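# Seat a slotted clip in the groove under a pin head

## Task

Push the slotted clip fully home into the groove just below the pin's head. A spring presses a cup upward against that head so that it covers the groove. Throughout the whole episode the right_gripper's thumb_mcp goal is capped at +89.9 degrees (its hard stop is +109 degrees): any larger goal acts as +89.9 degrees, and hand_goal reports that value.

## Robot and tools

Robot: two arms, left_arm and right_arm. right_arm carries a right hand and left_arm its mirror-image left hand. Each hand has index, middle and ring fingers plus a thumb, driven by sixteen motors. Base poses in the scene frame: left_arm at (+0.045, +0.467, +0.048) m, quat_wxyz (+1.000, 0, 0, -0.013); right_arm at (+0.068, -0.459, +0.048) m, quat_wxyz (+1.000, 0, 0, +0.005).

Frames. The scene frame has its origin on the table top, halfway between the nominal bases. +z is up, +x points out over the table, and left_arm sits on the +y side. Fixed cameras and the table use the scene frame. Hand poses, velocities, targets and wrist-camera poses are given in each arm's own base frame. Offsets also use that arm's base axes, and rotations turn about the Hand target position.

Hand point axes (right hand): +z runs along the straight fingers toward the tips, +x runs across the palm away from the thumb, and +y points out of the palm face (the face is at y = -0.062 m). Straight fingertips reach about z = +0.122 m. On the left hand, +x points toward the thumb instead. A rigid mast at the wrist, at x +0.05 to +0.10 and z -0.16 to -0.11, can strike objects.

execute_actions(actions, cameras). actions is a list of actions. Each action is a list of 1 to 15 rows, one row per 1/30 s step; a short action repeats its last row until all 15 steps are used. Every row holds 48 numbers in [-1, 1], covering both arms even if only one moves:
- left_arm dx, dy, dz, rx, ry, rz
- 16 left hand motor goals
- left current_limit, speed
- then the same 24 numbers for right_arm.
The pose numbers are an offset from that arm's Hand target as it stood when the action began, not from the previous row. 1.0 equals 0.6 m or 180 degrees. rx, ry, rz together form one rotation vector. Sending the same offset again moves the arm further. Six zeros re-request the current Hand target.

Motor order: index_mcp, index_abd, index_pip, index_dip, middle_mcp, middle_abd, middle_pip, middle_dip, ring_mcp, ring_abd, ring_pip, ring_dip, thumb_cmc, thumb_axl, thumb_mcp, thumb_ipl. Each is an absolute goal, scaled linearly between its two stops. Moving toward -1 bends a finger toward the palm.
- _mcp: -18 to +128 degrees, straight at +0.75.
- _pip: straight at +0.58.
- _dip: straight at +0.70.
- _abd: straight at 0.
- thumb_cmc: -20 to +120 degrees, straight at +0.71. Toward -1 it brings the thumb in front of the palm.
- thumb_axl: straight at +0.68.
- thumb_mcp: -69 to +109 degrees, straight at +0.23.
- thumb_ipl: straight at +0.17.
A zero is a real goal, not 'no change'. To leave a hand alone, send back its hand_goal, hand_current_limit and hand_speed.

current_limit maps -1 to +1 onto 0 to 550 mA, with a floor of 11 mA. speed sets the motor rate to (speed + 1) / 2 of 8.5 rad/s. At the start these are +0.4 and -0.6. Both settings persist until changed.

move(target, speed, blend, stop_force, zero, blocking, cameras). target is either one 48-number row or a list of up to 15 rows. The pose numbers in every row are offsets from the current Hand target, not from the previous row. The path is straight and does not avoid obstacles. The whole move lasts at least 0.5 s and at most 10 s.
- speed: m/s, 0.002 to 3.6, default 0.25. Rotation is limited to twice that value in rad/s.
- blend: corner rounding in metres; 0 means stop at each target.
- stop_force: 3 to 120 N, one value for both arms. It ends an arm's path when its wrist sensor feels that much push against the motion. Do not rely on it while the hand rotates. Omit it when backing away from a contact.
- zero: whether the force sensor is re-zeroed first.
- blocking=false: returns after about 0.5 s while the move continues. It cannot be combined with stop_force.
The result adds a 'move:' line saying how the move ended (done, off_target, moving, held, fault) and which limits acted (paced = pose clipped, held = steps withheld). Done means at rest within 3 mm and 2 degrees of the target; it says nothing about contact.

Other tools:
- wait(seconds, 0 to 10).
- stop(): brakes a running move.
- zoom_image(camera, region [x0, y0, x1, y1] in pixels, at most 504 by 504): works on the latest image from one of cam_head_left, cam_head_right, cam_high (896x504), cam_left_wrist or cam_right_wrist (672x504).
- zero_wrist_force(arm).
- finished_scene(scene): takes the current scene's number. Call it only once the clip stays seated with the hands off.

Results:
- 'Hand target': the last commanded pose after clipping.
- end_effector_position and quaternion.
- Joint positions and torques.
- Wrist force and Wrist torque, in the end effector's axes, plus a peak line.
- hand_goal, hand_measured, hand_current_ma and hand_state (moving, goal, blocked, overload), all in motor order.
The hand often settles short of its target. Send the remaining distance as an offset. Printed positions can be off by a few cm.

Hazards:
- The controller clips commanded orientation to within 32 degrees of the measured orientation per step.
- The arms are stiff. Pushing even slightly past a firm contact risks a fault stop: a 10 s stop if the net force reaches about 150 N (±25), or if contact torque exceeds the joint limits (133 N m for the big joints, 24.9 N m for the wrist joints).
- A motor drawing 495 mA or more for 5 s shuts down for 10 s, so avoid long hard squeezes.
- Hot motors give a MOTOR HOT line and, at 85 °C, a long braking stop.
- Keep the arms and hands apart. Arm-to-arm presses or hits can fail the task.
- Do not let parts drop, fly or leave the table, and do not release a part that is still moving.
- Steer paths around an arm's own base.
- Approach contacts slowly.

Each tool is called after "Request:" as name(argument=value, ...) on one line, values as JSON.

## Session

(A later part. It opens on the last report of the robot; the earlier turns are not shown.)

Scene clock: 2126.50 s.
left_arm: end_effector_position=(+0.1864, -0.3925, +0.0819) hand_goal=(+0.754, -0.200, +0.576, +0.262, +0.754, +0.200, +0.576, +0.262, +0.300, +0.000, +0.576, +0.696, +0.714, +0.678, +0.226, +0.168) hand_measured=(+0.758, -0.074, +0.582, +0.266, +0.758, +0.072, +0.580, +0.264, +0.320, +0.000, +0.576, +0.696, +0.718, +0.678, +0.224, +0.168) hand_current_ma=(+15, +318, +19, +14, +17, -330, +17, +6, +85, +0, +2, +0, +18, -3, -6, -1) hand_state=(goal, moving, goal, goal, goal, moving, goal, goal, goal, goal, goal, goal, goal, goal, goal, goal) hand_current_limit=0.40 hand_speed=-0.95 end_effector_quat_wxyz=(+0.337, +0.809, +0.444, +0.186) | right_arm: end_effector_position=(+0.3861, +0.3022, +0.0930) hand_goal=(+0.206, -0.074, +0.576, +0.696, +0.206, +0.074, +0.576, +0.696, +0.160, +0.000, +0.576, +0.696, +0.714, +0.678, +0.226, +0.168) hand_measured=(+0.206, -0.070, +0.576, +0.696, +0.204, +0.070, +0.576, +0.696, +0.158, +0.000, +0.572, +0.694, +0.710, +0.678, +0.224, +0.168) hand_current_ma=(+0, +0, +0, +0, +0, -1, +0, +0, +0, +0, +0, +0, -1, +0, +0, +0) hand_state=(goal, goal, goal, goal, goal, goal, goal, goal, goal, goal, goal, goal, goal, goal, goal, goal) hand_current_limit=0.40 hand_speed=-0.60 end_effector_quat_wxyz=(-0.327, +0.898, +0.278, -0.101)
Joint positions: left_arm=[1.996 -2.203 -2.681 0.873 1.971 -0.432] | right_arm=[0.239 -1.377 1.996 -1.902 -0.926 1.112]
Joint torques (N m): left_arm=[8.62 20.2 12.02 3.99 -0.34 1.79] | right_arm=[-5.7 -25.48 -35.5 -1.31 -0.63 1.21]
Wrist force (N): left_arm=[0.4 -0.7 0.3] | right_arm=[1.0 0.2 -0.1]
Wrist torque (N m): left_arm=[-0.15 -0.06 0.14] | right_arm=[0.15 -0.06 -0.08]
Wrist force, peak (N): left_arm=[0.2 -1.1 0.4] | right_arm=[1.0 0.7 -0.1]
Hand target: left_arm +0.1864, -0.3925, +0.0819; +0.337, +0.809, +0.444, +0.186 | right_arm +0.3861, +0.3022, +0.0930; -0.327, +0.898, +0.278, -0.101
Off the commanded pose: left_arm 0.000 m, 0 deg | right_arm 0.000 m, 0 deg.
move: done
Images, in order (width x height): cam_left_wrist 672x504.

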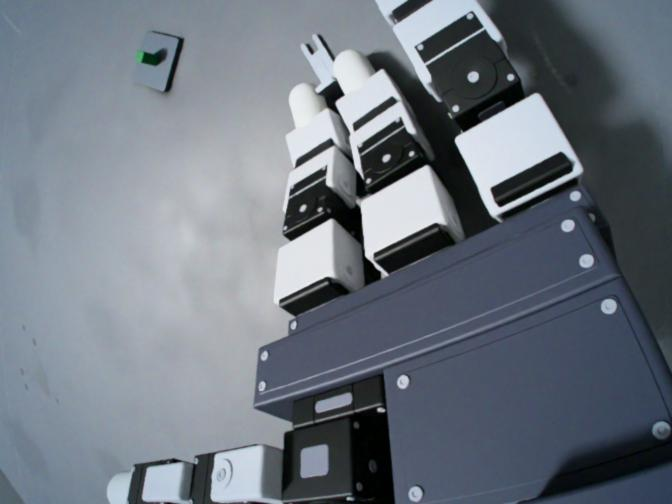

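Request:
move(target=[0,0,0.01,0,0,0,0.754,-0.20,0.576,0.261,0.754,0.20,0.576,0.261,0.3,0,0.576,0.696,0.714,0.678,0.226,0.168,0.4,-0.95,0,0,0,0,0,0,0.2055,-0.074,0.576,0.696,0.2055,0.074,0.576,0.696,0.16,0,0.576,0.696,0.714,0.678,0.226,0.168,0.4,-0.6], speed=0.01, cameras=["cam_left_wrist"])

Request:
zoom_image(camera="cam_left_wrist", region=[260, 20, 400, 130])

Scene clock: 2131.50 s.
left_arm: end_effector_position=(+0.1864, -0.3925, +0.0879) hand_goal=(+0.754, -0.200, +0.576, +0.262, +0.754, +0.200, +0.576, +0.262, +0.300, +0.000, +0.576, +0.696, +0.714, +0.678, +0.226, +0.168) hand_measured=(+0.760, -0.076, +0.582, +0.266, +0.758, +0.072, +0.580, +0.264, +0.320, +0.000, +0.576, +0.696, +0.718, +0.678, +0.224, +0.168) hand_current_ma=(+23, +385, +19, +13, +19, -385, +17, +6, +85, +0, +2, +0, +18, -3, -6, -1) hand_state=(goal, blocked, goal, goal, goal, blocked, goal, goal, goal, goal, goal, goal, goal, goal, goal, goal) hand_current_limit=0.40 hand_speed=-0.95 end_effector_quat_wxyz=(+0.337, +0.809, +0.444, +0.186) | right_arm: end_effector_position=(+0.3861, +0.3022, +0.0930) hand_goal=(+0.206, -0.074, +0.576, +0.696, +0.206, +0.074, +0.576, +0.696, +0.160, +0.000, +0.576, +0.696, +0.714, +0.678, +0.226, +0.168) hand_measured=(+0.206, -0.070, +0.576, +0.696, +0.204, +0.070, +0.576, +0.696, +0.158, +0.000, +0.572, +0.694, +0.710, +0.678, +0.224, +0.168) hand_current_ma=(+0, +0, +0, +0, +0, -1, +0, +0, +0, +0, +0, +0, -1, +0, +0, +0) hand_state=(goal, goal, goal, goal, goal, goal, goal, goal, goal, goal, goal, goal, goal, goal, goal, goal) hand_current_limit=0.40 hand_speed=-0.60 end_effector_quat_wxyz=(-0.327, +0.898, +0.278, -0.101)
Joint positions: left_arm=[1.996 -2.172 -2.684 0.845 1.971 -0.431] | right_arm=[0.239 -1.377 1.996 -1.902 -0.926 1.112]
Joint torques (N m): left_arm=[5.71 33.28 -13.25 1.28 -0.31 0.73] | right_arm=[-6.08 -24.68 -34.99 -1.24 -0.67 1.23]
Wrist force (N): left_arm=[0.0 -1.1 -0.1] | right_arm=[0.6 0.3 -0.1]
Wrist torque (N m): left_arm=[-0.09 -0.03 0.10] | right_arm=[0.15 -0.01 -0.11]
Wrist force, peak (N): left_arm=[0.3 -1.2 0.4] | right_arm=[0.9 0.7 0.0]
Hand target: left_arm +0.1864, -0.3925, +0.0879; +0.337, +0.809, +0.444, +0.186 | right_arm +0.3861, +0.3022, +0.0930; -0.327, +0.898, +0.278, -0.101
Off the commanded pose: left_arm 0.000 m, 0 deg | right_arm 0.000 m, 0 deg.
move: done
Images, in order (width x height): cam_left_wrist 672x504.

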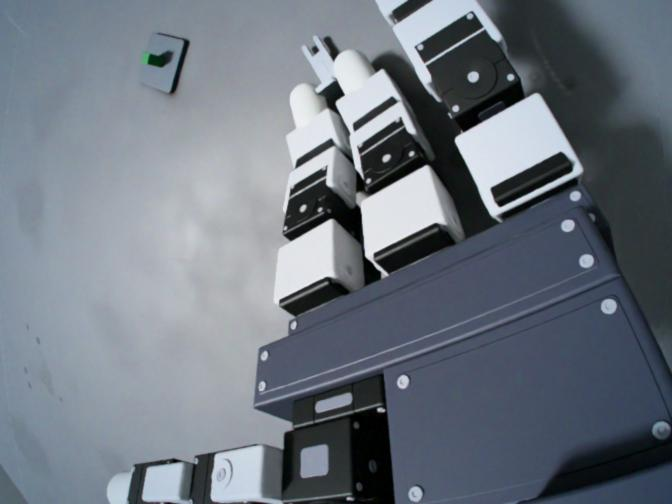

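Scaled by 3.600 from the camera's 672x504 image, which has a finer 960x720 frame.

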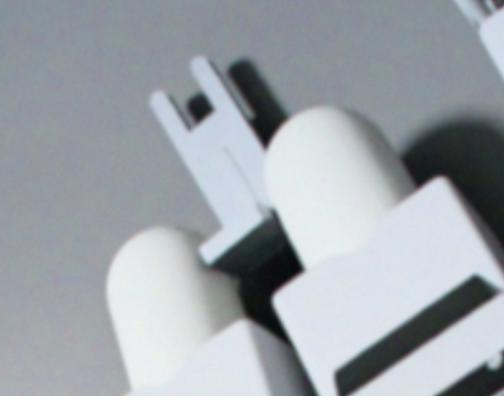

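Request:
move(target=[[0,0,0.12,0,0,0,0.754,-0.20,0.576,0.261,0.754,0.20,0.576,0.261,0.3,0,0.576,0.696,0.714,0.678,0.226,0.168,0.4,-0.95,0,0,0,0,0,0,0.2055,-0.074,0.576,0.696,0.2055,0.074,0.576,0.696,0.16,0,0.576,0.696,0.714,0.678,0.226,0.168,0.4,-0.6],[0.1,-0.07,0.12,0,0,-0.1178,0.754,-0.20,0.576,0.261,0.754,0.20,0.576,0.261,0.3,0,0.576,0.696,0.714,0.678,0.226,0.168,0.4,-0.95,0,0,0,0,0,0,0.2055,-0.074,0.576,0.696,0.2055,0.074,0.576,0.696,0.16,0,0.576,0.696,0.714,0.678,0.226,0.168,0.4,-0.6]], speed=0.05, blend=0.01, cameras=["cam_left_wrist"])

Request:
zoom_image(camera="cam_left_wrist", region=[260, 20, 400, 130])

Scene clock: 2162.60 s.
left_arm: end_effector_position=(+0.2464, -0.4345, +0.1599) hand_goal=(+0.754, -0.200, +0.576, +0.262, +0.754, +0.200, +0.576, +0.262, +0.300, +0.000, +0.576, +0.696, +0.714, +0.678, +0.226, +0.168) hand_measured=(+0.760, -0.076, +0.582, +0.266, +0.760, +0.072, +0.580, +0.264, +0.320, +0.000, +0.576, +0.696, +0.718, +0.678, +0.224, +0.168) hand_current_ma=(+24, +385, +19, +13, +20, -385, +17, +6, +85, +0, +2, +0, +18, -3, -6, -1) hand_state=(goal, blocked, goal, goal, goal, blocked, goal, goal, goal, goal, goal, goal, goal, goal, goal, goal) hand_current_limit=0.40 hand_speed=-0.95 end_effector_quat_wxyz=(+0.365, +0.877, +0.288, +0.120) | right_arm: end_effector_position=(+0.3861, +0.3022, +0.0930) hand_goal=(+0.206, -0.074, +0.576, +0.696, +0.206, +0.074, +0.576, +0.696, +0.160, +0.000, +0.576, +0.696, +0.714, +0.678, +0.226, +0.168) hand_measured=(+0.206, -0.070, +0.576, +0.696, +0.204, +0.070, +0.576, +0.696, +0.158, +0.000, +0.572, +0.694, +0.710, +0.678, +0.224, +0.168) hand_current_ma=(+0, +0, +0, +0, +0, -1, +0, +0, +0, +0, +0, +0, -1, +0, +0, +0) hand_state=(goal, goal, goal, goal, goal, goal, goal, goal, goal, goal, goal, goal, goal, goal, goal, goal) hand_current_limit=0.40 hand_speed=-0.60 end_effector_quat_wxyz=(-0.327, +0.898, +0.278, -0.101)
Joint positions: left_arm=[2.4 -1.813 -2.696 0.577 1.434 0.138] | right_arm=[0.239 -1.377 1.996 -1.902 -0.926 1.112]
Joint torques (N m): left_arm=[10.22 25.04 21.11 1.25 -1.86 2.24] | right_arm=[-5.68 -25.5 -35.37 -1.31 -0.62 1.15]
Wrist force (N): left_arm=[-0.1 -1.1 0.0] | right_arm=[0.9 0.2 -0.2]
Wrist torque (N m): left_arm=[-0.10 -0.03 -0.02] | right_arm=[0.15 -0.04 -0.08]
Wrist force, peak (N): left_arm=[-0.1 -1.6 0.1] | right_arm=[1.2 0.4 0.0]
Hand target: left_arm +0.2464, -0.4345, +0.1599; +0.365, +0.877, +0.288, +0.120 | right_arm +0.3861, +0.3022, +0.0930; -0.327, +0.898, +0.278, -0.101
Off the commanded pose: left_arm 0.000 m, 0 deg | right_arm 0.000 m, 0 deg.
move: done
Images, in order (width x height): cam_left_wrist 672x504.

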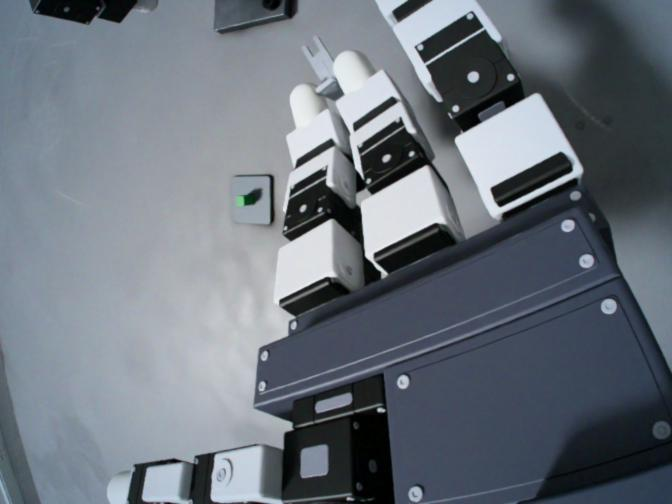

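Scaled by 3.600 from the camera's 672x504 image, which has a finer 960x720 frame.

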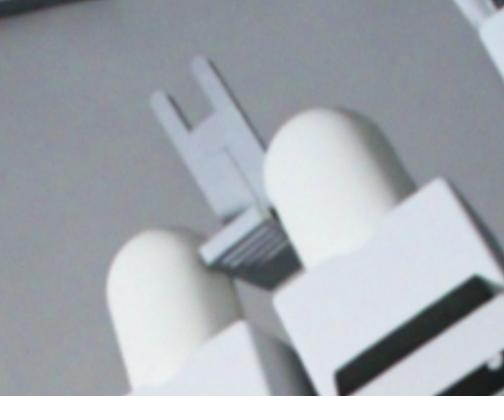

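Request:
move(target=[0.1648,-0.1,-0.0332,0,0,0,0.754,-0.20,0.576,0.261,0.754,0.20,0.576,0.261,0.3,0,0.576,0.696,0.714,0.678,0.226,0.168,0.4,-0.95,0,0,0,0,0,0,0.2055,-0.074,0.576,0.696,0.2055,0.074,0.576,0.696,0.16,0,0.576,0.696,0.714,0.678,0.226,0.168,0.4,-0.6], speed=0.05, cameras=["cam_left_wrist","cam_right_wrist"])

Request:
zoom_image(camera="cam_left_wrist", region=[250, 10, 390, 120])

Request:
zoom_image(camera="cam_right_wrist", region=[345, 10, 485, 120])

Scene clock: 2170.57 s.
left_arm: end_effector_position=(+0.3452, -0.4945, +0.1400) hand_goal=(+0.754, -0.200, +0.576, +0.262, +0.754, +0.200, +0.576, +0.262, +0.300, +0.000, +0.576, +0.696, +0.714, +0.678, +0.226, +0.168) hand_measured=(+0.760, -0.076, +0.582, +0.266, +0.760, +0.072, +0.580, +0.264, +0.320, +0.000, +0.576, +0.696, +0.718, +0.678, +0.224, +0.168) hand_current_ma=(+24, +385, +19, +13, +20, -385, +17, +6, +85, +0, +2, +0, +18, -3, -6, -1) hand_state=(goal, blocked, goal, goal, goal, blocked, goal, goal, goal, goal, goal, goal, goal, goal, goal, goal) hand_current_limit=0.40 hand_speed=-0.95 end_effector_quat_wxyz=(+0.365, +0.877, +0.288, +0.120) | right_arm: end_effector_position=(+0.3861, +0.3022, +0.0930) hand_goal=(+0.206, -0.074, +0.576, +0.696, +0.206, +0.074, +0.576, +0.696, +0.160, +0.000, +0.576, +0.696, +0.714, +0.678, +0.226, +0.168) hand_measured=(+0.206, -0.070, +0.576, +0.696, +0.204, +0.070, +0.576, +0.696, +0.158, +0.000, +0.572, +0.694, +0.710, +0.678, +0.224, +0.168) hand_current_ma=(+0, +0, +0, +0, +0, -1, +0, +0, +0, +0, +0, +0, -1, +0, +0, +0) hand_state=(goal, goal, goal, goal, goal, goal, goal, goal, goal, goal, goal, goal, goal, goal, goal, goal) hand_current_limit=0.40 hand_speed=-0.60 end_effector_quat_wxyz=(-0.327, +0.898, +0.278, -0.101)
Joint positions: left_arm=[2.462 -2.003 -2.429 0.493 1.39 0.183] | right_arm=[0.239 -1.377 1.996 -1.902 -0.926 1.112]
Joint torques (N m): left_arm=[9.77 22.46 24.09 1.6 -1.81 2.03] | right_arm=[-5.65 -25.25 -35.51 -1.45 -0.71 1.25]
Wrist force (N): left_arm=[-0.1 -0.8 0.0] | right_arm=[0.7 0.2 -0.1]
Wrist torque (N m): left_arm=[-0.09 -0.04 0.03] | right_arm=[0.13 -0.03 -0.10]
Wrist force, peak (N): left_arm=[-0.1 -1.6 0.1] | right_arm=[1.1 0.3 -0.1]
Hand target: left_arm +0.3453, -0.4945, +0.1400; +0.365, +0.877, +0.288, +0.120 | right_arm +0.3861, +0.3022, +0.0930; -0.327, +0.898, +0.278, -0.101
Off the commanded pose: left_arm 0.000 m, 0 deg | right_arm 0.000 m, 0 deg.
move: done
Images, in order (width x height): cam_left_wrist 672x504, cam_right_wrist 672x504.

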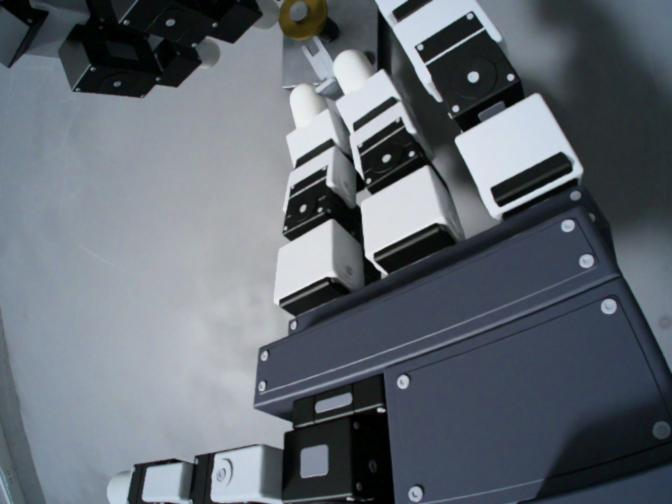

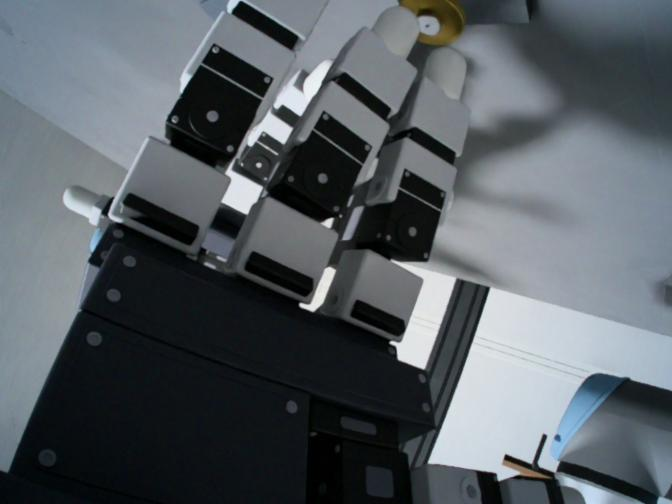

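Scaled by 3.600 from the camera's 672x504 image, which has a finer 960x720 frame.

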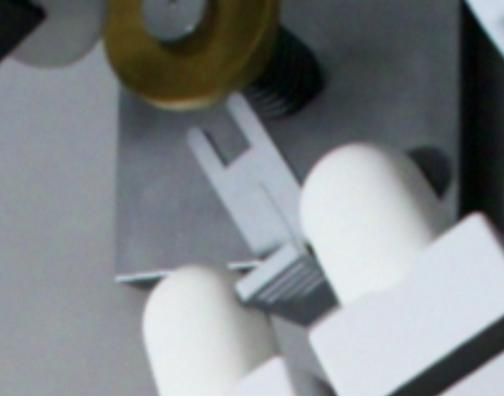

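Scaled by 3.600 from the camera's 672x504 image, which has a finer 960x720 frame.

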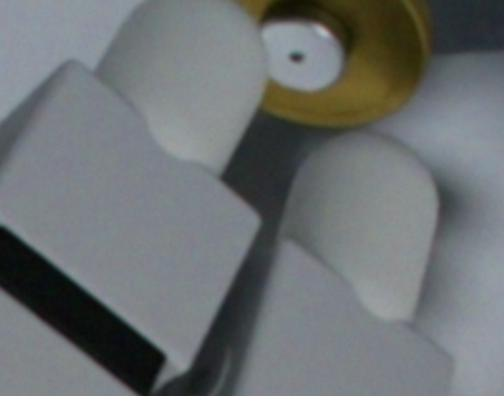

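Request:
move(target=[-0.0052,0.007,-0.0277,-0.0112,-0.0083,0,0.754,-0.20,0.576,0.261,0.754,0.20,0.576,0.261,0.3,0,0.576,0.696,0.714,0.678,0.226,0.168,0.4,-0.95,0,0,-0.03,0,0,0,0.2055,-0.074,0.576,0.696,0.2055,0.074,0.576,0.696,0.16,0,0.576,0.696,0.714,0.678,0.226,0.168,0.4,-0.6], speed=0.02, cameras=["cam_left_wrist","cam_right_wrist"])

Request:
zoom_image(camera="cam_left_wrist", region=[260, 5, 350, 75])

Request:
zoom_image(camera="cam_right_wrist", region=[375, 0, 465, 70])

Scene clock: 2204.97 s.
left_arm: end_effector_position=(+0.3422, -0.4903, +0.1234) hand_goal=(+0.754, -0.200, +0.576, +0.262, +0.754, +0.200, +0.576, +0.262, +0.300, +0.000, +0.576, +0.696, +0.714, +0.678, +0.226, +0.168) hand_measured=(+0.760, -0.076, +0.582, +0.266, +0.760, +0.072, +0.580, +0.264, +0.320, +0.000, +0.576, +0.696, +0.718, +0.678, +0.224, +0.168) hand_current_ma=(+25, +385, +19, +13, +20, -385, +17, +6, +85, +0, +2, +0, +18, -3, -6, -1) hand_state=(goal, blocked, goal, goal, goal, blocked, goal, goal, goal, goal, goal, goal, goal, goal, goal, goal) hand_current_limit=0.40 hand_speed=-0.95 end_effector_quat_wxyz=(+0.385, +0.869, +0.285, +0.127) | right_arm: end_effector_position=(+0.3861, +0.3022, +0.0751) hand_goal=(+0.206, -0.074, +0.576, +0.696, +0.206, +0.074, +0.576, +0.696, +0.160, +0.000, +0.576, +0.696, +0.714, +0.678, +0.226, +0.168) hand_measured=(+0.206, -0.068, +0.576, +0.696, +0.204, +0.064, +0.576, +0.696, +0.158, +0.000, +0.572, +0.694, +0.710, +0.678, +0.224, +0.168) hand_current_ma=(+0, +1, +0, +0, +0, -3, +0, +0, +0, +0, +0, +0, -1, +0, +0, +0) hand_state=(goal, goal, goal, goal, goal, goal, goal, goal, goal, goal, goal, goal, goal, goal, goal, goal) hand_current_limit=0.40 hand_speed=-0.60 end_effector_quat_wxyz=(-0.327, +0.898, +0.278, -0.101)
Joint positions: left_arm=[2.469 -2.102 -2.446 0.651 1.377 0.18] | right_arm=[0.239 -1.349 2.017 -1.951 -0.926 1.112]
Joint torques (N m): left_arm=[9.25 23.39 -6.14 4.45 -1.84 -2.4] | right_arm=[-9.44 -10.62 2.87 -3.49 -0.66 0.45]
Wrist force (N): left_arm=[0.4 -0.9 0.2] | right_arm=[1.5 -14.6 -15.2]
Wrist torque (N m): left_arm=[-0.11 -0.11 0.16] | right_arm=[0.76 0.10 -0.21]
Wrist force, peak (N): left_arm=[0.3 -1.2 0.3] | right_arm=[1.5 -14.3 -15.5]
Hand target: left_arm +0.3422, -0.4903, +0.1234; +0.385, +0.869, +0.285, +0.127 | right_arm +0.3861, +0.3022, +0.0750; -0.327, +0.898, +0.278, -0.101
Off the commanded pose: left_arm 0.000 m, 0 deg | right_arm 0.000 m, 0 deg.
move: done
Images, in order (width x height): cam_left_wrist 672x504, cam_right_wrist 672x504.

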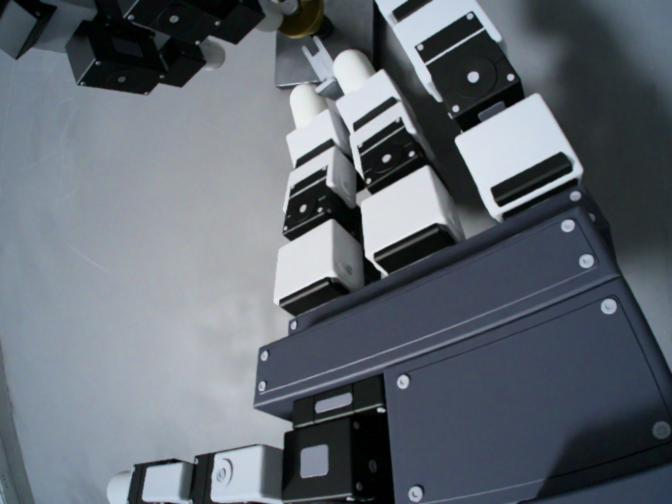

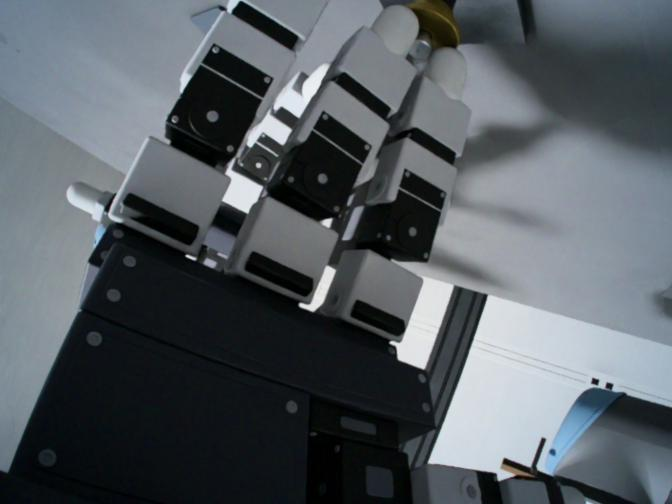

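Scaled by 5.600 from the camera's 672x504 image, which has a finer 960x720 frame.

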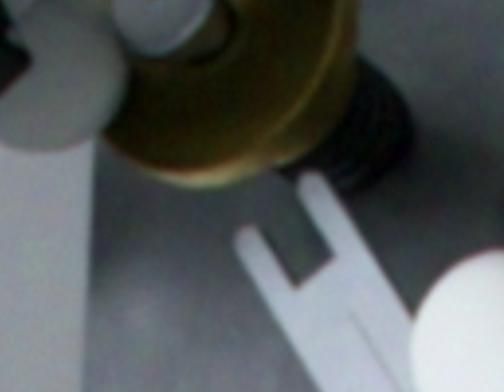

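Scaled by 5.600 from the camera's 672x504 image, which has a finer 960x720 frame.

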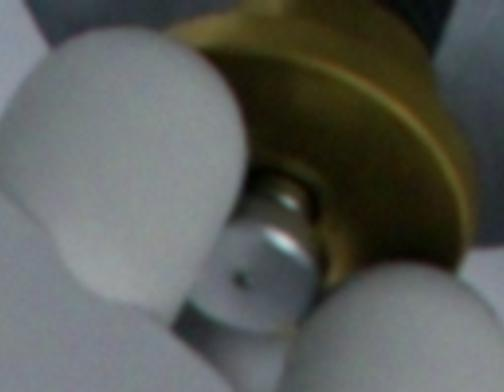

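Request:
move(target=[0.01488,-0.0201,0,0,0,0,0.754,-0.20,0.576,0.261,0.754,0.20,0.576,0.261,0.3,0,0.576,0.696,0.714,0.678,0.226,0.168,0.4,-0.95,0,0,0,0,0,0,0.2055,-0.074,0.576,0.696,0.2055,0.074,0.576,0.696,0.16,0,0.576,0.696,0.714,0.678,0.226,0.168,0.4,-0.6], speed=0.03, cameras=["all"])

Request:
zoom_image(camera="cam_left_wrist", region=[260, 5, 350, 75])

Request:
zoom_image(camera="cam_right_wrist", region=[375, 0, 465, 70])

Scene clock: 2227.13 s.
left_arm: end_effector_position=(+0.3511, -0.5023, +0.1234) hand_goal=(+0.754, -0.200, +0.576, +0.262, +0.754, +0.200, +0.576, +0.262, +0.300, +0.000, +0.576, +0.696, +0.714, +0.678, +0.226, +0.168) hand_measured=(+0.772, -0.086, +0.582, +0.264, +0.768, +0.074, +0.580, +0.264, +0.320, +0.000, +0.576, +0.696, +0.718, +0.678, +0.224, +0.168) hand_current_ma=(+73, +385, +19, +6, +63, -385, +17, +6, +85, +0, +2, +0, +18, -3, -6, -1) hand_state=(goal, blocked, goal, goal, goal, blocked, goal, goal, goal, goal, goal, goal, goal, goal, goal, goal) hand_current_limit=0.40 hand_speed=-0.95 end_effector_quat_wxyz=(+0.385, +0.869, +0.285, +0.127) | right_arm: end_effector_position=(+0.3861, +0.3022, +0.0750) hand_goal=(+0.206, -0.074, +0.576, +0.696, +0.206, +0.074, +0.576, +0.696, +0.160, +0.000, +0.576, +0.696, +0.714, +0.678, +0.226, +0.168) hand_measured=(+0.206, -0.068, +0.576, +0.696, +0.204, +0.064, +0.576, +0.696, +0.158, +0.000, +0.572, +0.694, +0.710, +0.678, +0.224, +0.168) hand_current_ma=(+0, +1, +0, +0, +0, -3, +0, +0, +0, +0, +0, +0, -1, +0, +0, +0) hand_state=(goal, goal, goal, goal, goal, goal, goal, goal, goal, goal, goal, goal, goal, goal, goal, goal) hand_current_limit=0.40 hand_speed=-0.60 end_effector_quat_wxyz=(-0.327, +0.898, +0.278, -0.101)
Joint positions: left_arm=[2.459 -2.112 -2.404 0.622 1.385 0.172] | right_arm=[0.239 -1.349 2.017 -1.951 -0.926 1.112]
Joint torques (N m): left_arm=[-6.39 24.65 21.83 1.66 1.35 -2.37] | right_arm=[-9.63 -12.66 1.83 -3.57 -0.62 1.23]
Wrist force (N): left_arm=[0.2 -2.6 -2.6] | right_arm=[1.8 -13.7 -14.6]
Wrist torque (N m): left_arm=[0.18 -0.02 0.12] | right_arm=[0.77 0.08 -0.18]
Wrist force, peak (N): left_arm=[0.2 -2.8 -3.1] | right_arm=[1.5 -14.1 -15.5]
Hand target: left_arm +0.3511, -0.5024, +0.1234; +0.385, +0.869, +0.285, +0.127 | right_arm +0.3861, +0.3022, +0.0750; -0.327, +0.898, +0.278, -0.101
Off the commanded pose: left_arm 0.000 m, 0 deg | right_arm 0.000 m, 0 deg.
move: done

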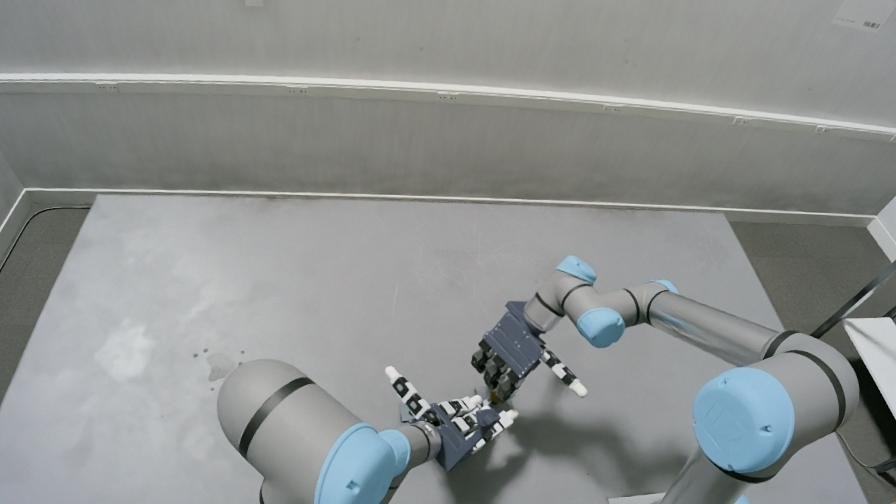

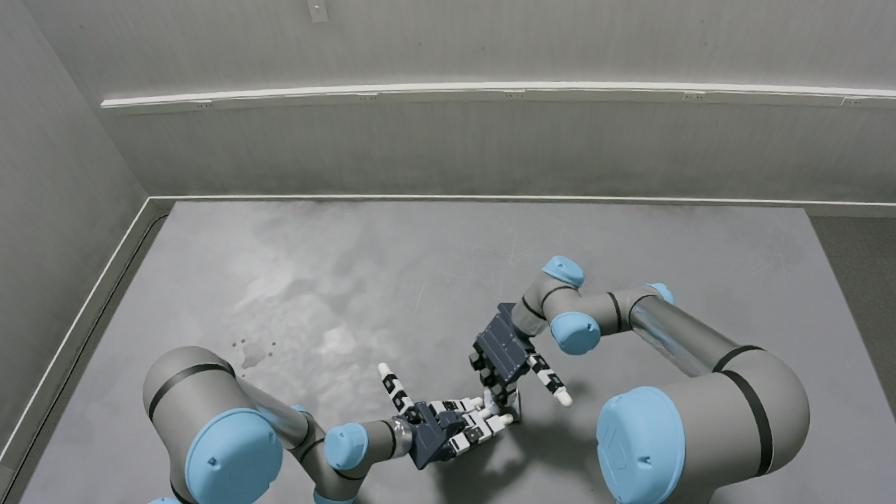

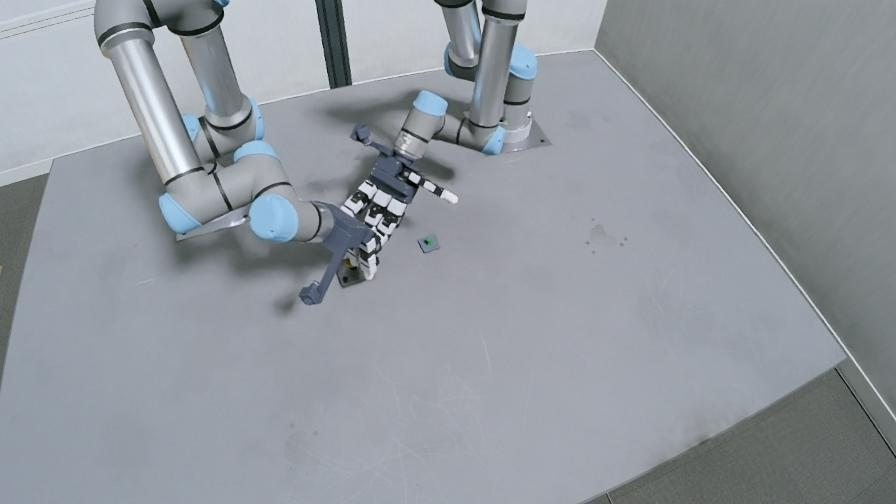

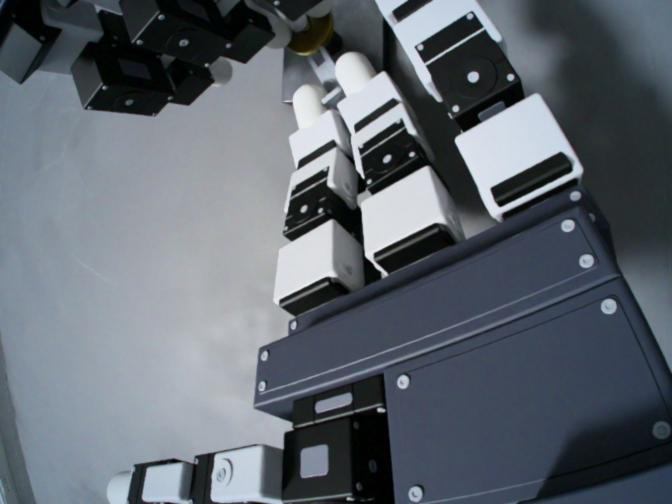

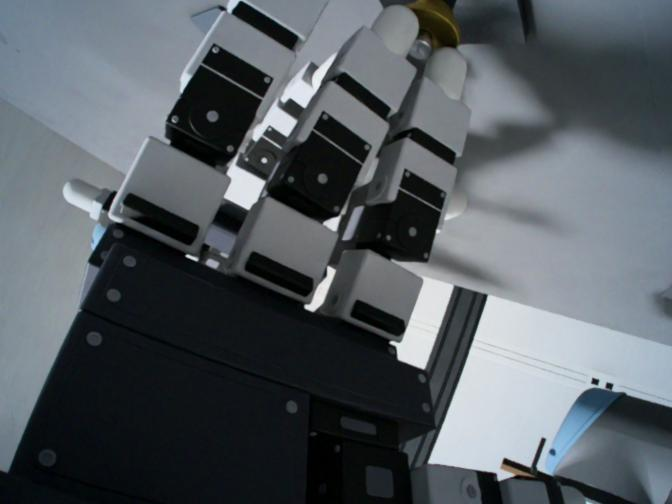

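Scaled by 5.600 from the camera's 672x504 image, which has a finer 960x720 frame.

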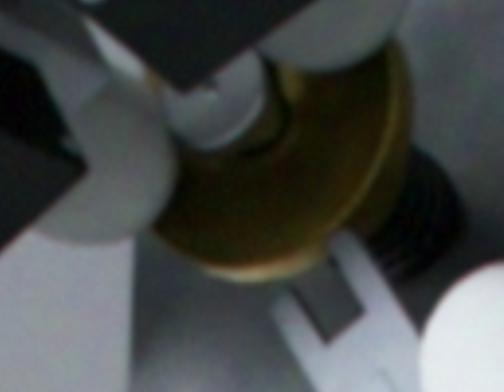

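Scaled by 5.600 from the camera's 672x504 image, which has a finer 960x720 frame.

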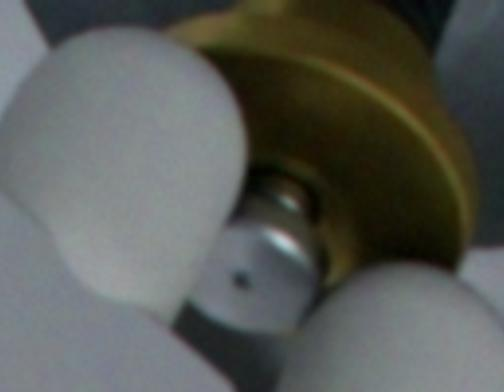

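Request:
zoom_image(camera="cam_left_wrist", region=[270, 20, 400, 120])

Request:
zoom_image(camera="cam_head_right", region=[460, 360, 540, 430])

Request:
zoom_image(camera="cam_high", region=[320, 230, 400, 300])

Scaled by 3.877 from the camera's 672x504 image, which has a finer 960x720 frame.

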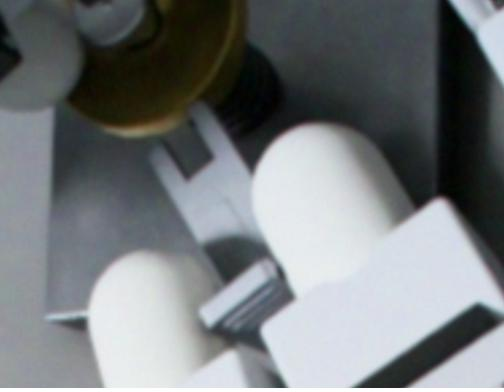

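Scaled by 6.300.

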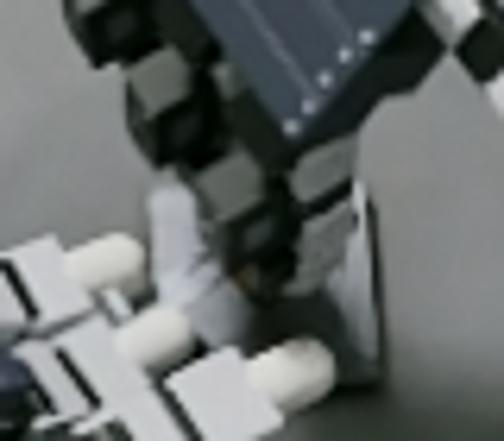

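Scaled by 6.300.

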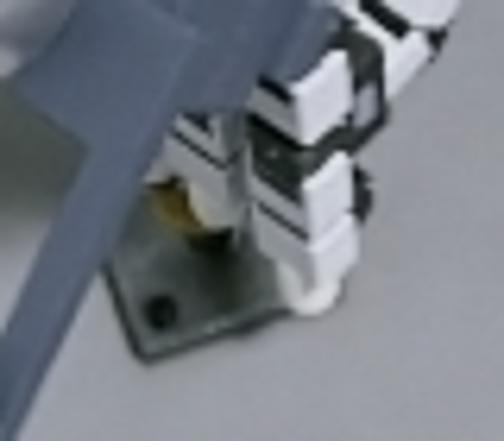

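Request:
move(target=[[-0.00496,0.0067,0,0,0,0,0.754,-0.20,0.576,0.261,0.754,0.20,0.576,0.261,0.3,0,0.576,0.696,0.714,0.678,0.226,0.168,0.4,-0.95,0,0,0,0,0,0,0.2055,-0.074,0.576,0.696,0.2055,0.074,0.576,0.696,0.16,0,0.576,0.696,0.714,0.678,0.226,0.168,0.4,-0.6],[-0.00496,0.0067,0.01,0,0,0,0.754,-0.20,0.576,0.261,0.754,0.20,0.576,0.261,0.3,0,0.576,0.696,0.714,0.678,0.226,0.168,0.4,-0.95,0,0,0,0,0,0,0.2055,-0.074,0.576,0.696,0.2055,0.074,0.576,0.696,0.16,0,0.576,0.696,0.714,0.678,0.226,0.168,0.4,-0.6]], speed=0.03, cameras=["cam_left_wrist"])

Request:
zoom_image(camera="cam_left_wrist", region=[260, 0, 360, 80])

Scene clock: 2270.93 s.
left_arm: end_effector_position=(+0.3481, -0.4984, +0.1293) hand_goal=(+0.754, -0.200, +0.576, +0.262, +0.754, +0.200, +0.576, +0.262, +0.300, +0.000, +0.576, +0.696, +0.714, +0.678, +0.226, +0.168) hand_measured=(+0.772, -0.086, +0.582, +0.264, +0.768, +0.074, +0.580, +0.264, +0.320, +0.000, +0.576, +0.696, +0.718, +0.678, +0.224, +0.168) hand_current_ma=(+73, +385, +19, +6, +63, -385, +17, +6, +85, +0, +2, +0, +18, -3, -6, -1) hand_state=(goal, blocked, goal, goal, goal, blocked, goal, goal, goal, goal, goal, goal, goal, goal, goal, goal) hand_current_limit=0.40 hand_speed=-0.95 end_effector_quat_wxyz=(+0.385, +0.869, +0.285, +0.127) | right_arm: end_effector_position=(+0.3861, +0.3022, +0.0750) hand_goal=(+0.206, -0.074, +0.576, +0.696, +0.206, +0.074, +0.576, +0.696, +0.160, +0.000, +0.576, +0.696, +0.714, +0.678, +0.226, +0.168) hand_measured=(+0.206, -0.068, +0.576, +0.696, +0.204, +0.064, +0.576, +0.696, +0.158, +0.000, +0.572, +0.694, +0.710, +0.678, +0.224, +0.168) hand_current_ma=(+0, +1, +0, +0, +0, -3, +0, +0, +0, +0, +0, +0, -1, +0, +0, +0) hand_state=(goal, goal, goal, goal, goal, goal, goal, goal, goal, goal, goal, goal, goal, goal, goal, goal) hand_current_limit=0.40 hand_speed=-0.60 end_effector_quat_wxyz=(-0.327, +0.898, +0.278, -0.101)
Joint positions: left_arm=[2.462 -2.088 -2.419 0.612 1.383 0.175] | right_arm=[0.239 -1.349 2.017 -1.951 -0.926 1.112]
Joint torques (N m): left_arm=[9.02 37.07 -5.36 1.25 -1.66 2.26] | right_arm=[-10.14 -20.98 -4.09 -3.17 -0.48 1.27]
Wrist force (N): left_arm=[-0.3 -0.7 0.6] | right_arm=[1.9 -14.6 -15.3]
Wrist torque (N m): left_arm=[-0.13 0.00 0.00] | right_arm=[0.77 0.06 -0.18]
Wrist force, peak (N): left_arm=[-0.1 -2.9 -3.3] | right_arm=[1.5 -14.5 -15.7]
Hand target: left_arm +0.3481, -0.4984, +0.1294; +0.385, +0.869, +0.285, +0.127 | right_arm +0.3861, +0.3022, +0.0750; -0.327, +0.898, +0.278, -0.101
Off the commanded pose: left_arm 0.000 m, 0 deg | right_arm 0.000 m, 0 deg.
move: done
Images, in order (width x height): cam_left_wrist 672x504.

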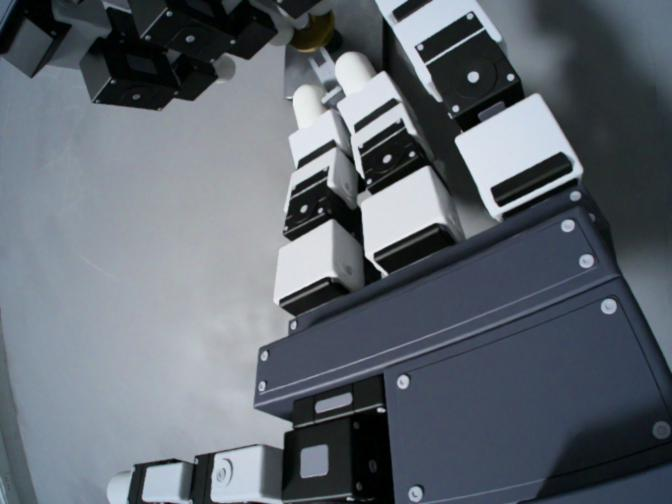

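Scaled by 5.040 from the camera's 672x504 image, which has a finer 960x720 frame.

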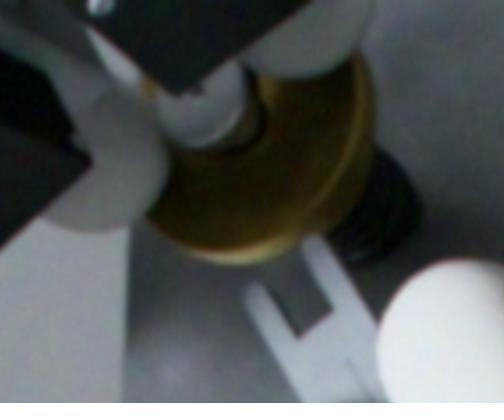

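Request:
move(target=[0.00595,-0.00804,0,0,0,0,0.754,-0.20,0.576,0.261,0.754,0.20,0.576,0.261,0.3,0,0.576,0.696,0.714,0.678,0.226,0.168,0.4,-0.95,0,0,0,0,0,0,0.2055,-0.074,0.576,0.696,0.2055,0.074,0.576,0.696,0.16,0,0.576,0.696,0.714,0.678,0.226,0.168,0.4,-0.6], speed=0.02, stop_force=3, cameras=["cam_left_wrist", "cam_right_wrist"])

Request:
zoom_image(camera="cam_left_wrist", region=[260, 0, 360, 80])

Request:
zoom_image(camera="cam_right_wrist", region=[375, 0, 475, 80])

Scene clock: 2276.43 s.
left_arm: end_effector_position=(+0.3517, -0.5032, +0.1294) hand_goal=(+0.754, -0.200, +0.576, +0.262, +0.754, +0.200, +0.576, +0.262, +0.300, +0.000, +0.576, +0.696, +0.714, +0.678, +0.226, +0.168) hand_measured=(+0.772, -0.086, +0.582, +0.264, +0.768, +0.074, +0.580, +0.264, +0.320, +0.000, +0.576, +0.696, +0.718, +0.678, +0.224, +0.168) hand_current_ma=(+73, +385, +19, +6, +63, -385, +17, +6, +85, +0, +2, +0, +18, -3, -6, -1) hand_state=(goal, blocked, goal, goal, goal, blocked, goal, goal, goal, goal, goal, goal, goal, goal, goal, goal) hand_current_limit=0.40 hand_speed=-0.95 end_effector_quat_wxyz=(+0.385, +0.869, +0.285, +0.127) | right_arm: end_effector_position=(+0.3861, +0.3022, +0.0750) hand_goal=(+0.206, -0.074, +0.576, +0.696, +0.206, +0.074, +0.576, +0.696, +0.160, +0.000, +0.576, +0.696, +0.714, +0.678, +0.226, +0.168) hand_measured=(+0.206, -0.068, +0.576, +0.696, +0.204, +0.064, +0.576, +0.696, +0.158, +0.000, +0.572, +0.694, +0.710, +0.678, +0.224, +0.168) hand_current_ma=(+0, +1, +0, +0, +0, -3, +0, +0, +0, +0, +0, +0, -1, +0, +0, +0) hand_state=(goal, goal, goal, goal, goal, goal, goal, goal, goal, goal, goal, goal, goal, goal, goal, goal) hand_current_limit=0.40 hand_speed=-0.60 end_effector_quat_wxyz=(-0.327, +0.898, +0.278, -0.101)
Joint positions: left_arm=[2.458 -2.093 -2.402 0.6 1.386 0.172] | right_arm=[0.239 -1.349 2.017 -1.951 -0.926 1.112]
Joint torques (N m): left_arm=[-6.41 24.22 22.5 1.38 1.54 -2.3] | right_arm=[-9.82 -25.34 -10.54 -2.79 -0.47 1.15]
Wrist force (N): left_arm=[0.1 -0.4 0.3] | right_arm=[1.6 -14.4 -15.1]
Wrist torque (N m): left_arm=[-0.04 -0.07 0.09] | right_arm=[0.78 0.10 -0.20]
Wrist force, peak (N): left_arm=[0.0 -1.0 0.6] | right_arm=[1.3 -14.4 -15.7]
Hand target: left_arm +0.3517, -0.5032, +0.1294; +0.385, +0.869, +0.285, +0.127 | right_arm +0.3861, +0.3022, +0.0750; -0.327, +0.898, +0.278, -0.101
Off the commanded pose: left_arm 0.000 m, 0 deg | right_arm 0.000 m, 0 deg.
move: done
Images, in order (width x height): cam_left_wrist 672x504, cam_right_wrist 672x504.

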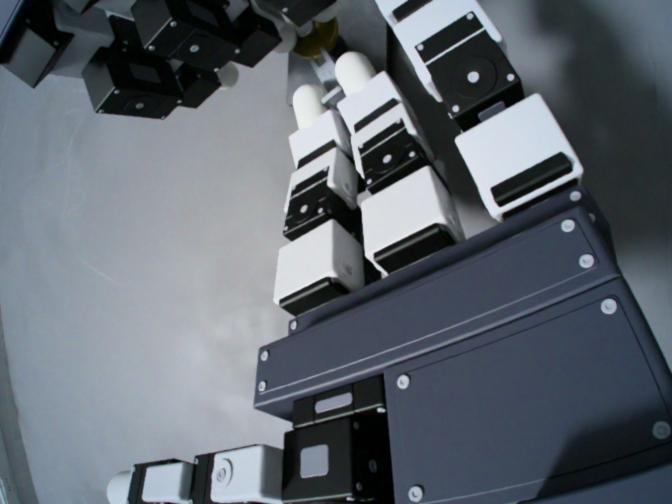

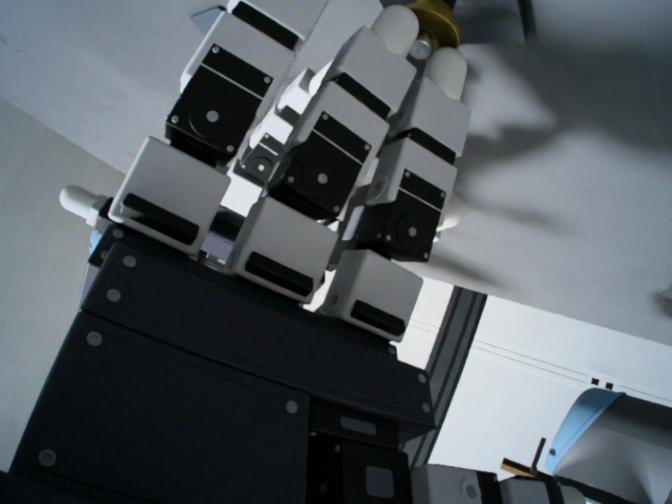

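Scaled by 5.040 from the camera's 672x504 image, which has a finer 960x720 frame.

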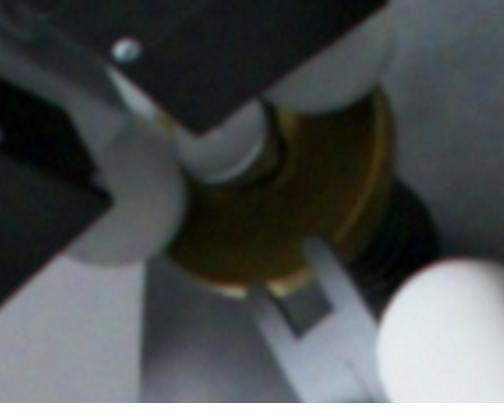

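Scaled by 5.040 from the camera's 672x504 image, which has a finer 960x720 frame.

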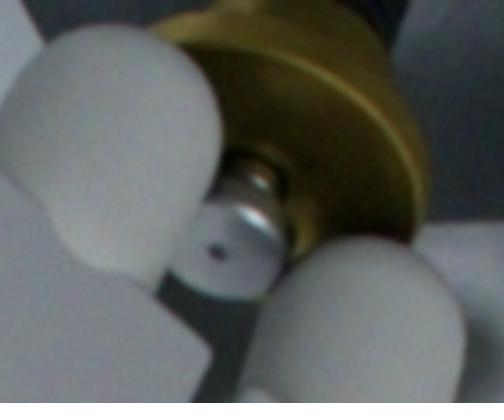

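Request:
move(target=[0.00793,-0.01072,0,0,0,0,0.754,-0.20,0.576,0.261,0.754,0.20,0.576,0.261,0.3,0,0.576,0.696,0.714,0.678,0.226,0.168,0.4,-0.95,0,0,0,0,0,0,0.2055,-0.074,0.576,0.696,0.2055,0.074,0.576,0.696,0.16,0,0.576,0.696,0.714,0.678,0.226,0.168,0.4,-0.6], speed=0.02, stop_force=3, cameras=["cam_left_wrist", "cam_right_wrist"])

Request:
zoom_image(camera="cam_left_wrist", region=[260, 0, 360, 80])

Request:
zoom_image(camera="cam_right_wrist", region=[375, 0, 475, 80])

Scene clock: 2299.40 s.
left_arm: end_effector_position=(+0.3565, -0.5096, +0.1294) hand_goal=(+0.754, -0.200, +0.576, +0.262, +0.754, +0.200, +0.576, +0.262, +0.300, +0.000, +0.576, +0.696, +0.714, +0.678, +0.226, +0.168) hand_measured=(+0.772, -0.086, +0.582, +0.264, +0.768, +0.074, +0.580, +0.264, +0.320, +0.000, +0.576, +0.696, +0.718, +0.678, +0.224, +0.168) hand_current_ma=(+73, +385, +19, +6, +63, -385, +17, +6, +85, +0, +2, +0, +18, -3, -6, -1) hand_state=(goal, blocked, goal, goal, goal, blocked, goal, goal, goal, goal, goal, goal, goal, goal, goal, goal) hand_current_limit=0.40 hand_speed=-0.95 end_effector_quat_wxyz=(+0.385, +0.869, +0.285, +0.127) | right_arm: end_effector_position=(+0.3861, +0.3022, +0.0750) hand_goal=(+0.206, -0.074, +0.576, +0.696, +0.206, +0.074, +0.576, +0.696, +0.160, +0.000, +0.576, +0.696, +0.714, +0.678, +0.226, +0.168) hand_measured=(+0.206, -0.068, +0.576, +0.696, +0.204, +0.064, +0.576, +0.696, +0.158, +0.000, +0.572, +0.694, +0.710, +0.678, +0.224, +0.168) hand_current_ma=(+0, +1, +0, +0, +0, -3, +0, +0, +0, +0, +0, +0, -1, +0, +0, +0) hand_state=(goal, goal, goal, goal, goal, goal, goal, goal, goal, goal, goal, goal, goal, goal, goal, goal) hand_current_limit=0.40 hand_speed=-0.60 end_effector_quat_wxyz=(-0.327, +0.898, +0.278, -0.101)
Joint positions: left_arm=[2.452 -2.099 -2.379 0.585 1.389 0.168] | right_arm=[0.239 -1.349 2.017 -1.951 -0.926 1.112]
Joint torques (N m): left_arm=[-6.07 25.3 22.13 1.48 1.54 -2.4] | right_arm=[-9.99 -25.83 -16.11 -2.56 -0.5 1.15]
Wrist force (N): left_arm=[-0.1 -0.6 0.3] | right_arm=[1.8 -14.3 -15.4]
Wrist torque (N m): left_arm=[-0.07 -0.03 0.07] | right_arm=[0.81 0.07 -0.18]
Wrist force, peak (N): left_arm=[-0.1 -1.3 0.3] | right_arm=[1.8 -14.6 -15.5]
Hand target: left_arm +0.3565, -0.5096, +0.1294; +0.385, +0.869, +0.285, +0.127 | right_arm +0.3861, +0.3022, +0.0750; -0.327, +0.898, +0.278, -0.101
Off the commanded pose: left_arm 0.000 m, 0 deg | right_arm 0.000 m, 0 deg.
move: done
Images, in order (width x height): cam_left_wrist 672x504, cam_right_wrist 672x504.

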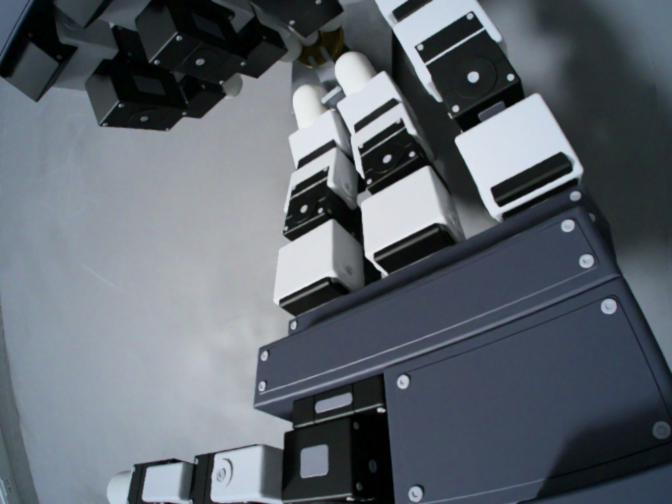

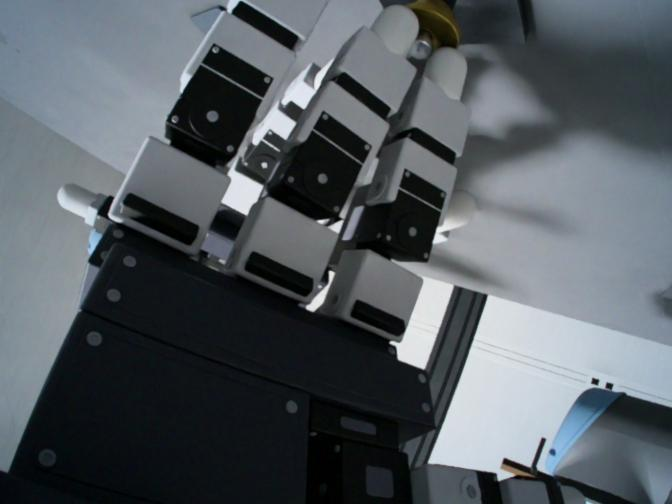

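Scaled by 5.040 from the camera's 672x504 image, which has a finer 960x720 frame.

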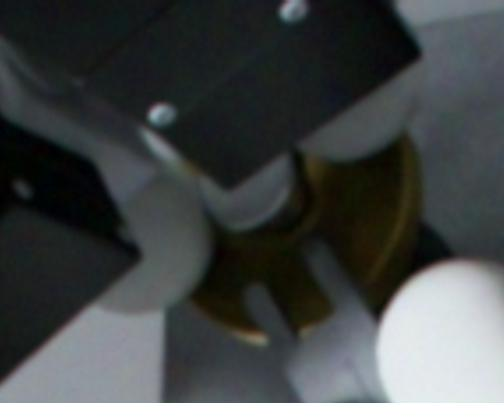

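Scaled by 5.040 from the camera's 672x504 image, which has a finer 960x720 frame.

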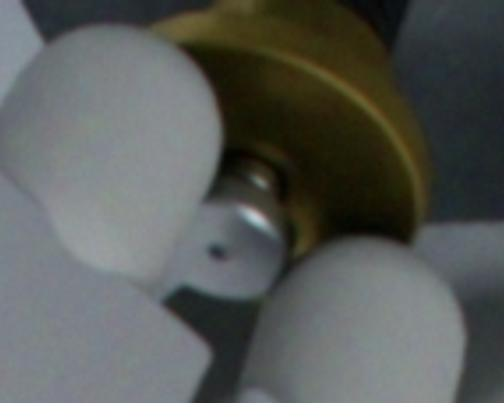

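Request:
zoom_image(camera="cam_right_wrist", region=[400, 30, 440, 62])

Request:
zoom_image(camera="cam_left_wrist", region=[290, 25, 340, 65])

Scaled by 12.600 from the camera's 672x504 image, which has a finer 960x720 frame.

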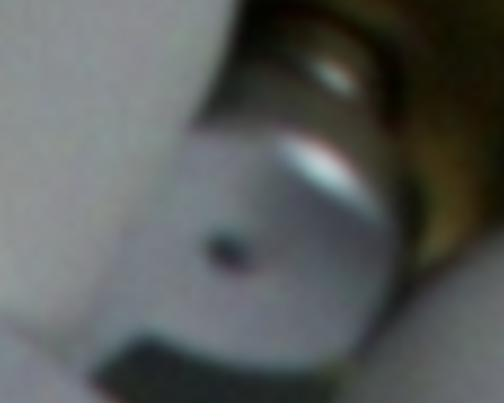

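Scaled by 10.080 from the camera's 672x504 image, which has a finer 960x720 frame.

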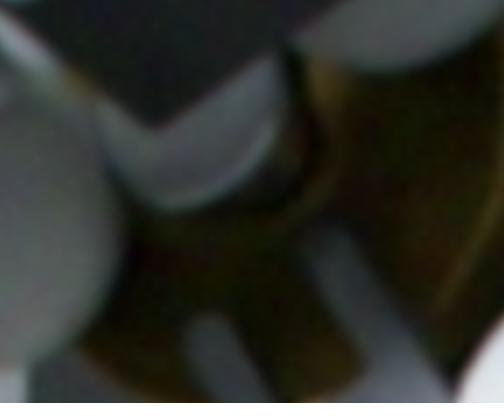

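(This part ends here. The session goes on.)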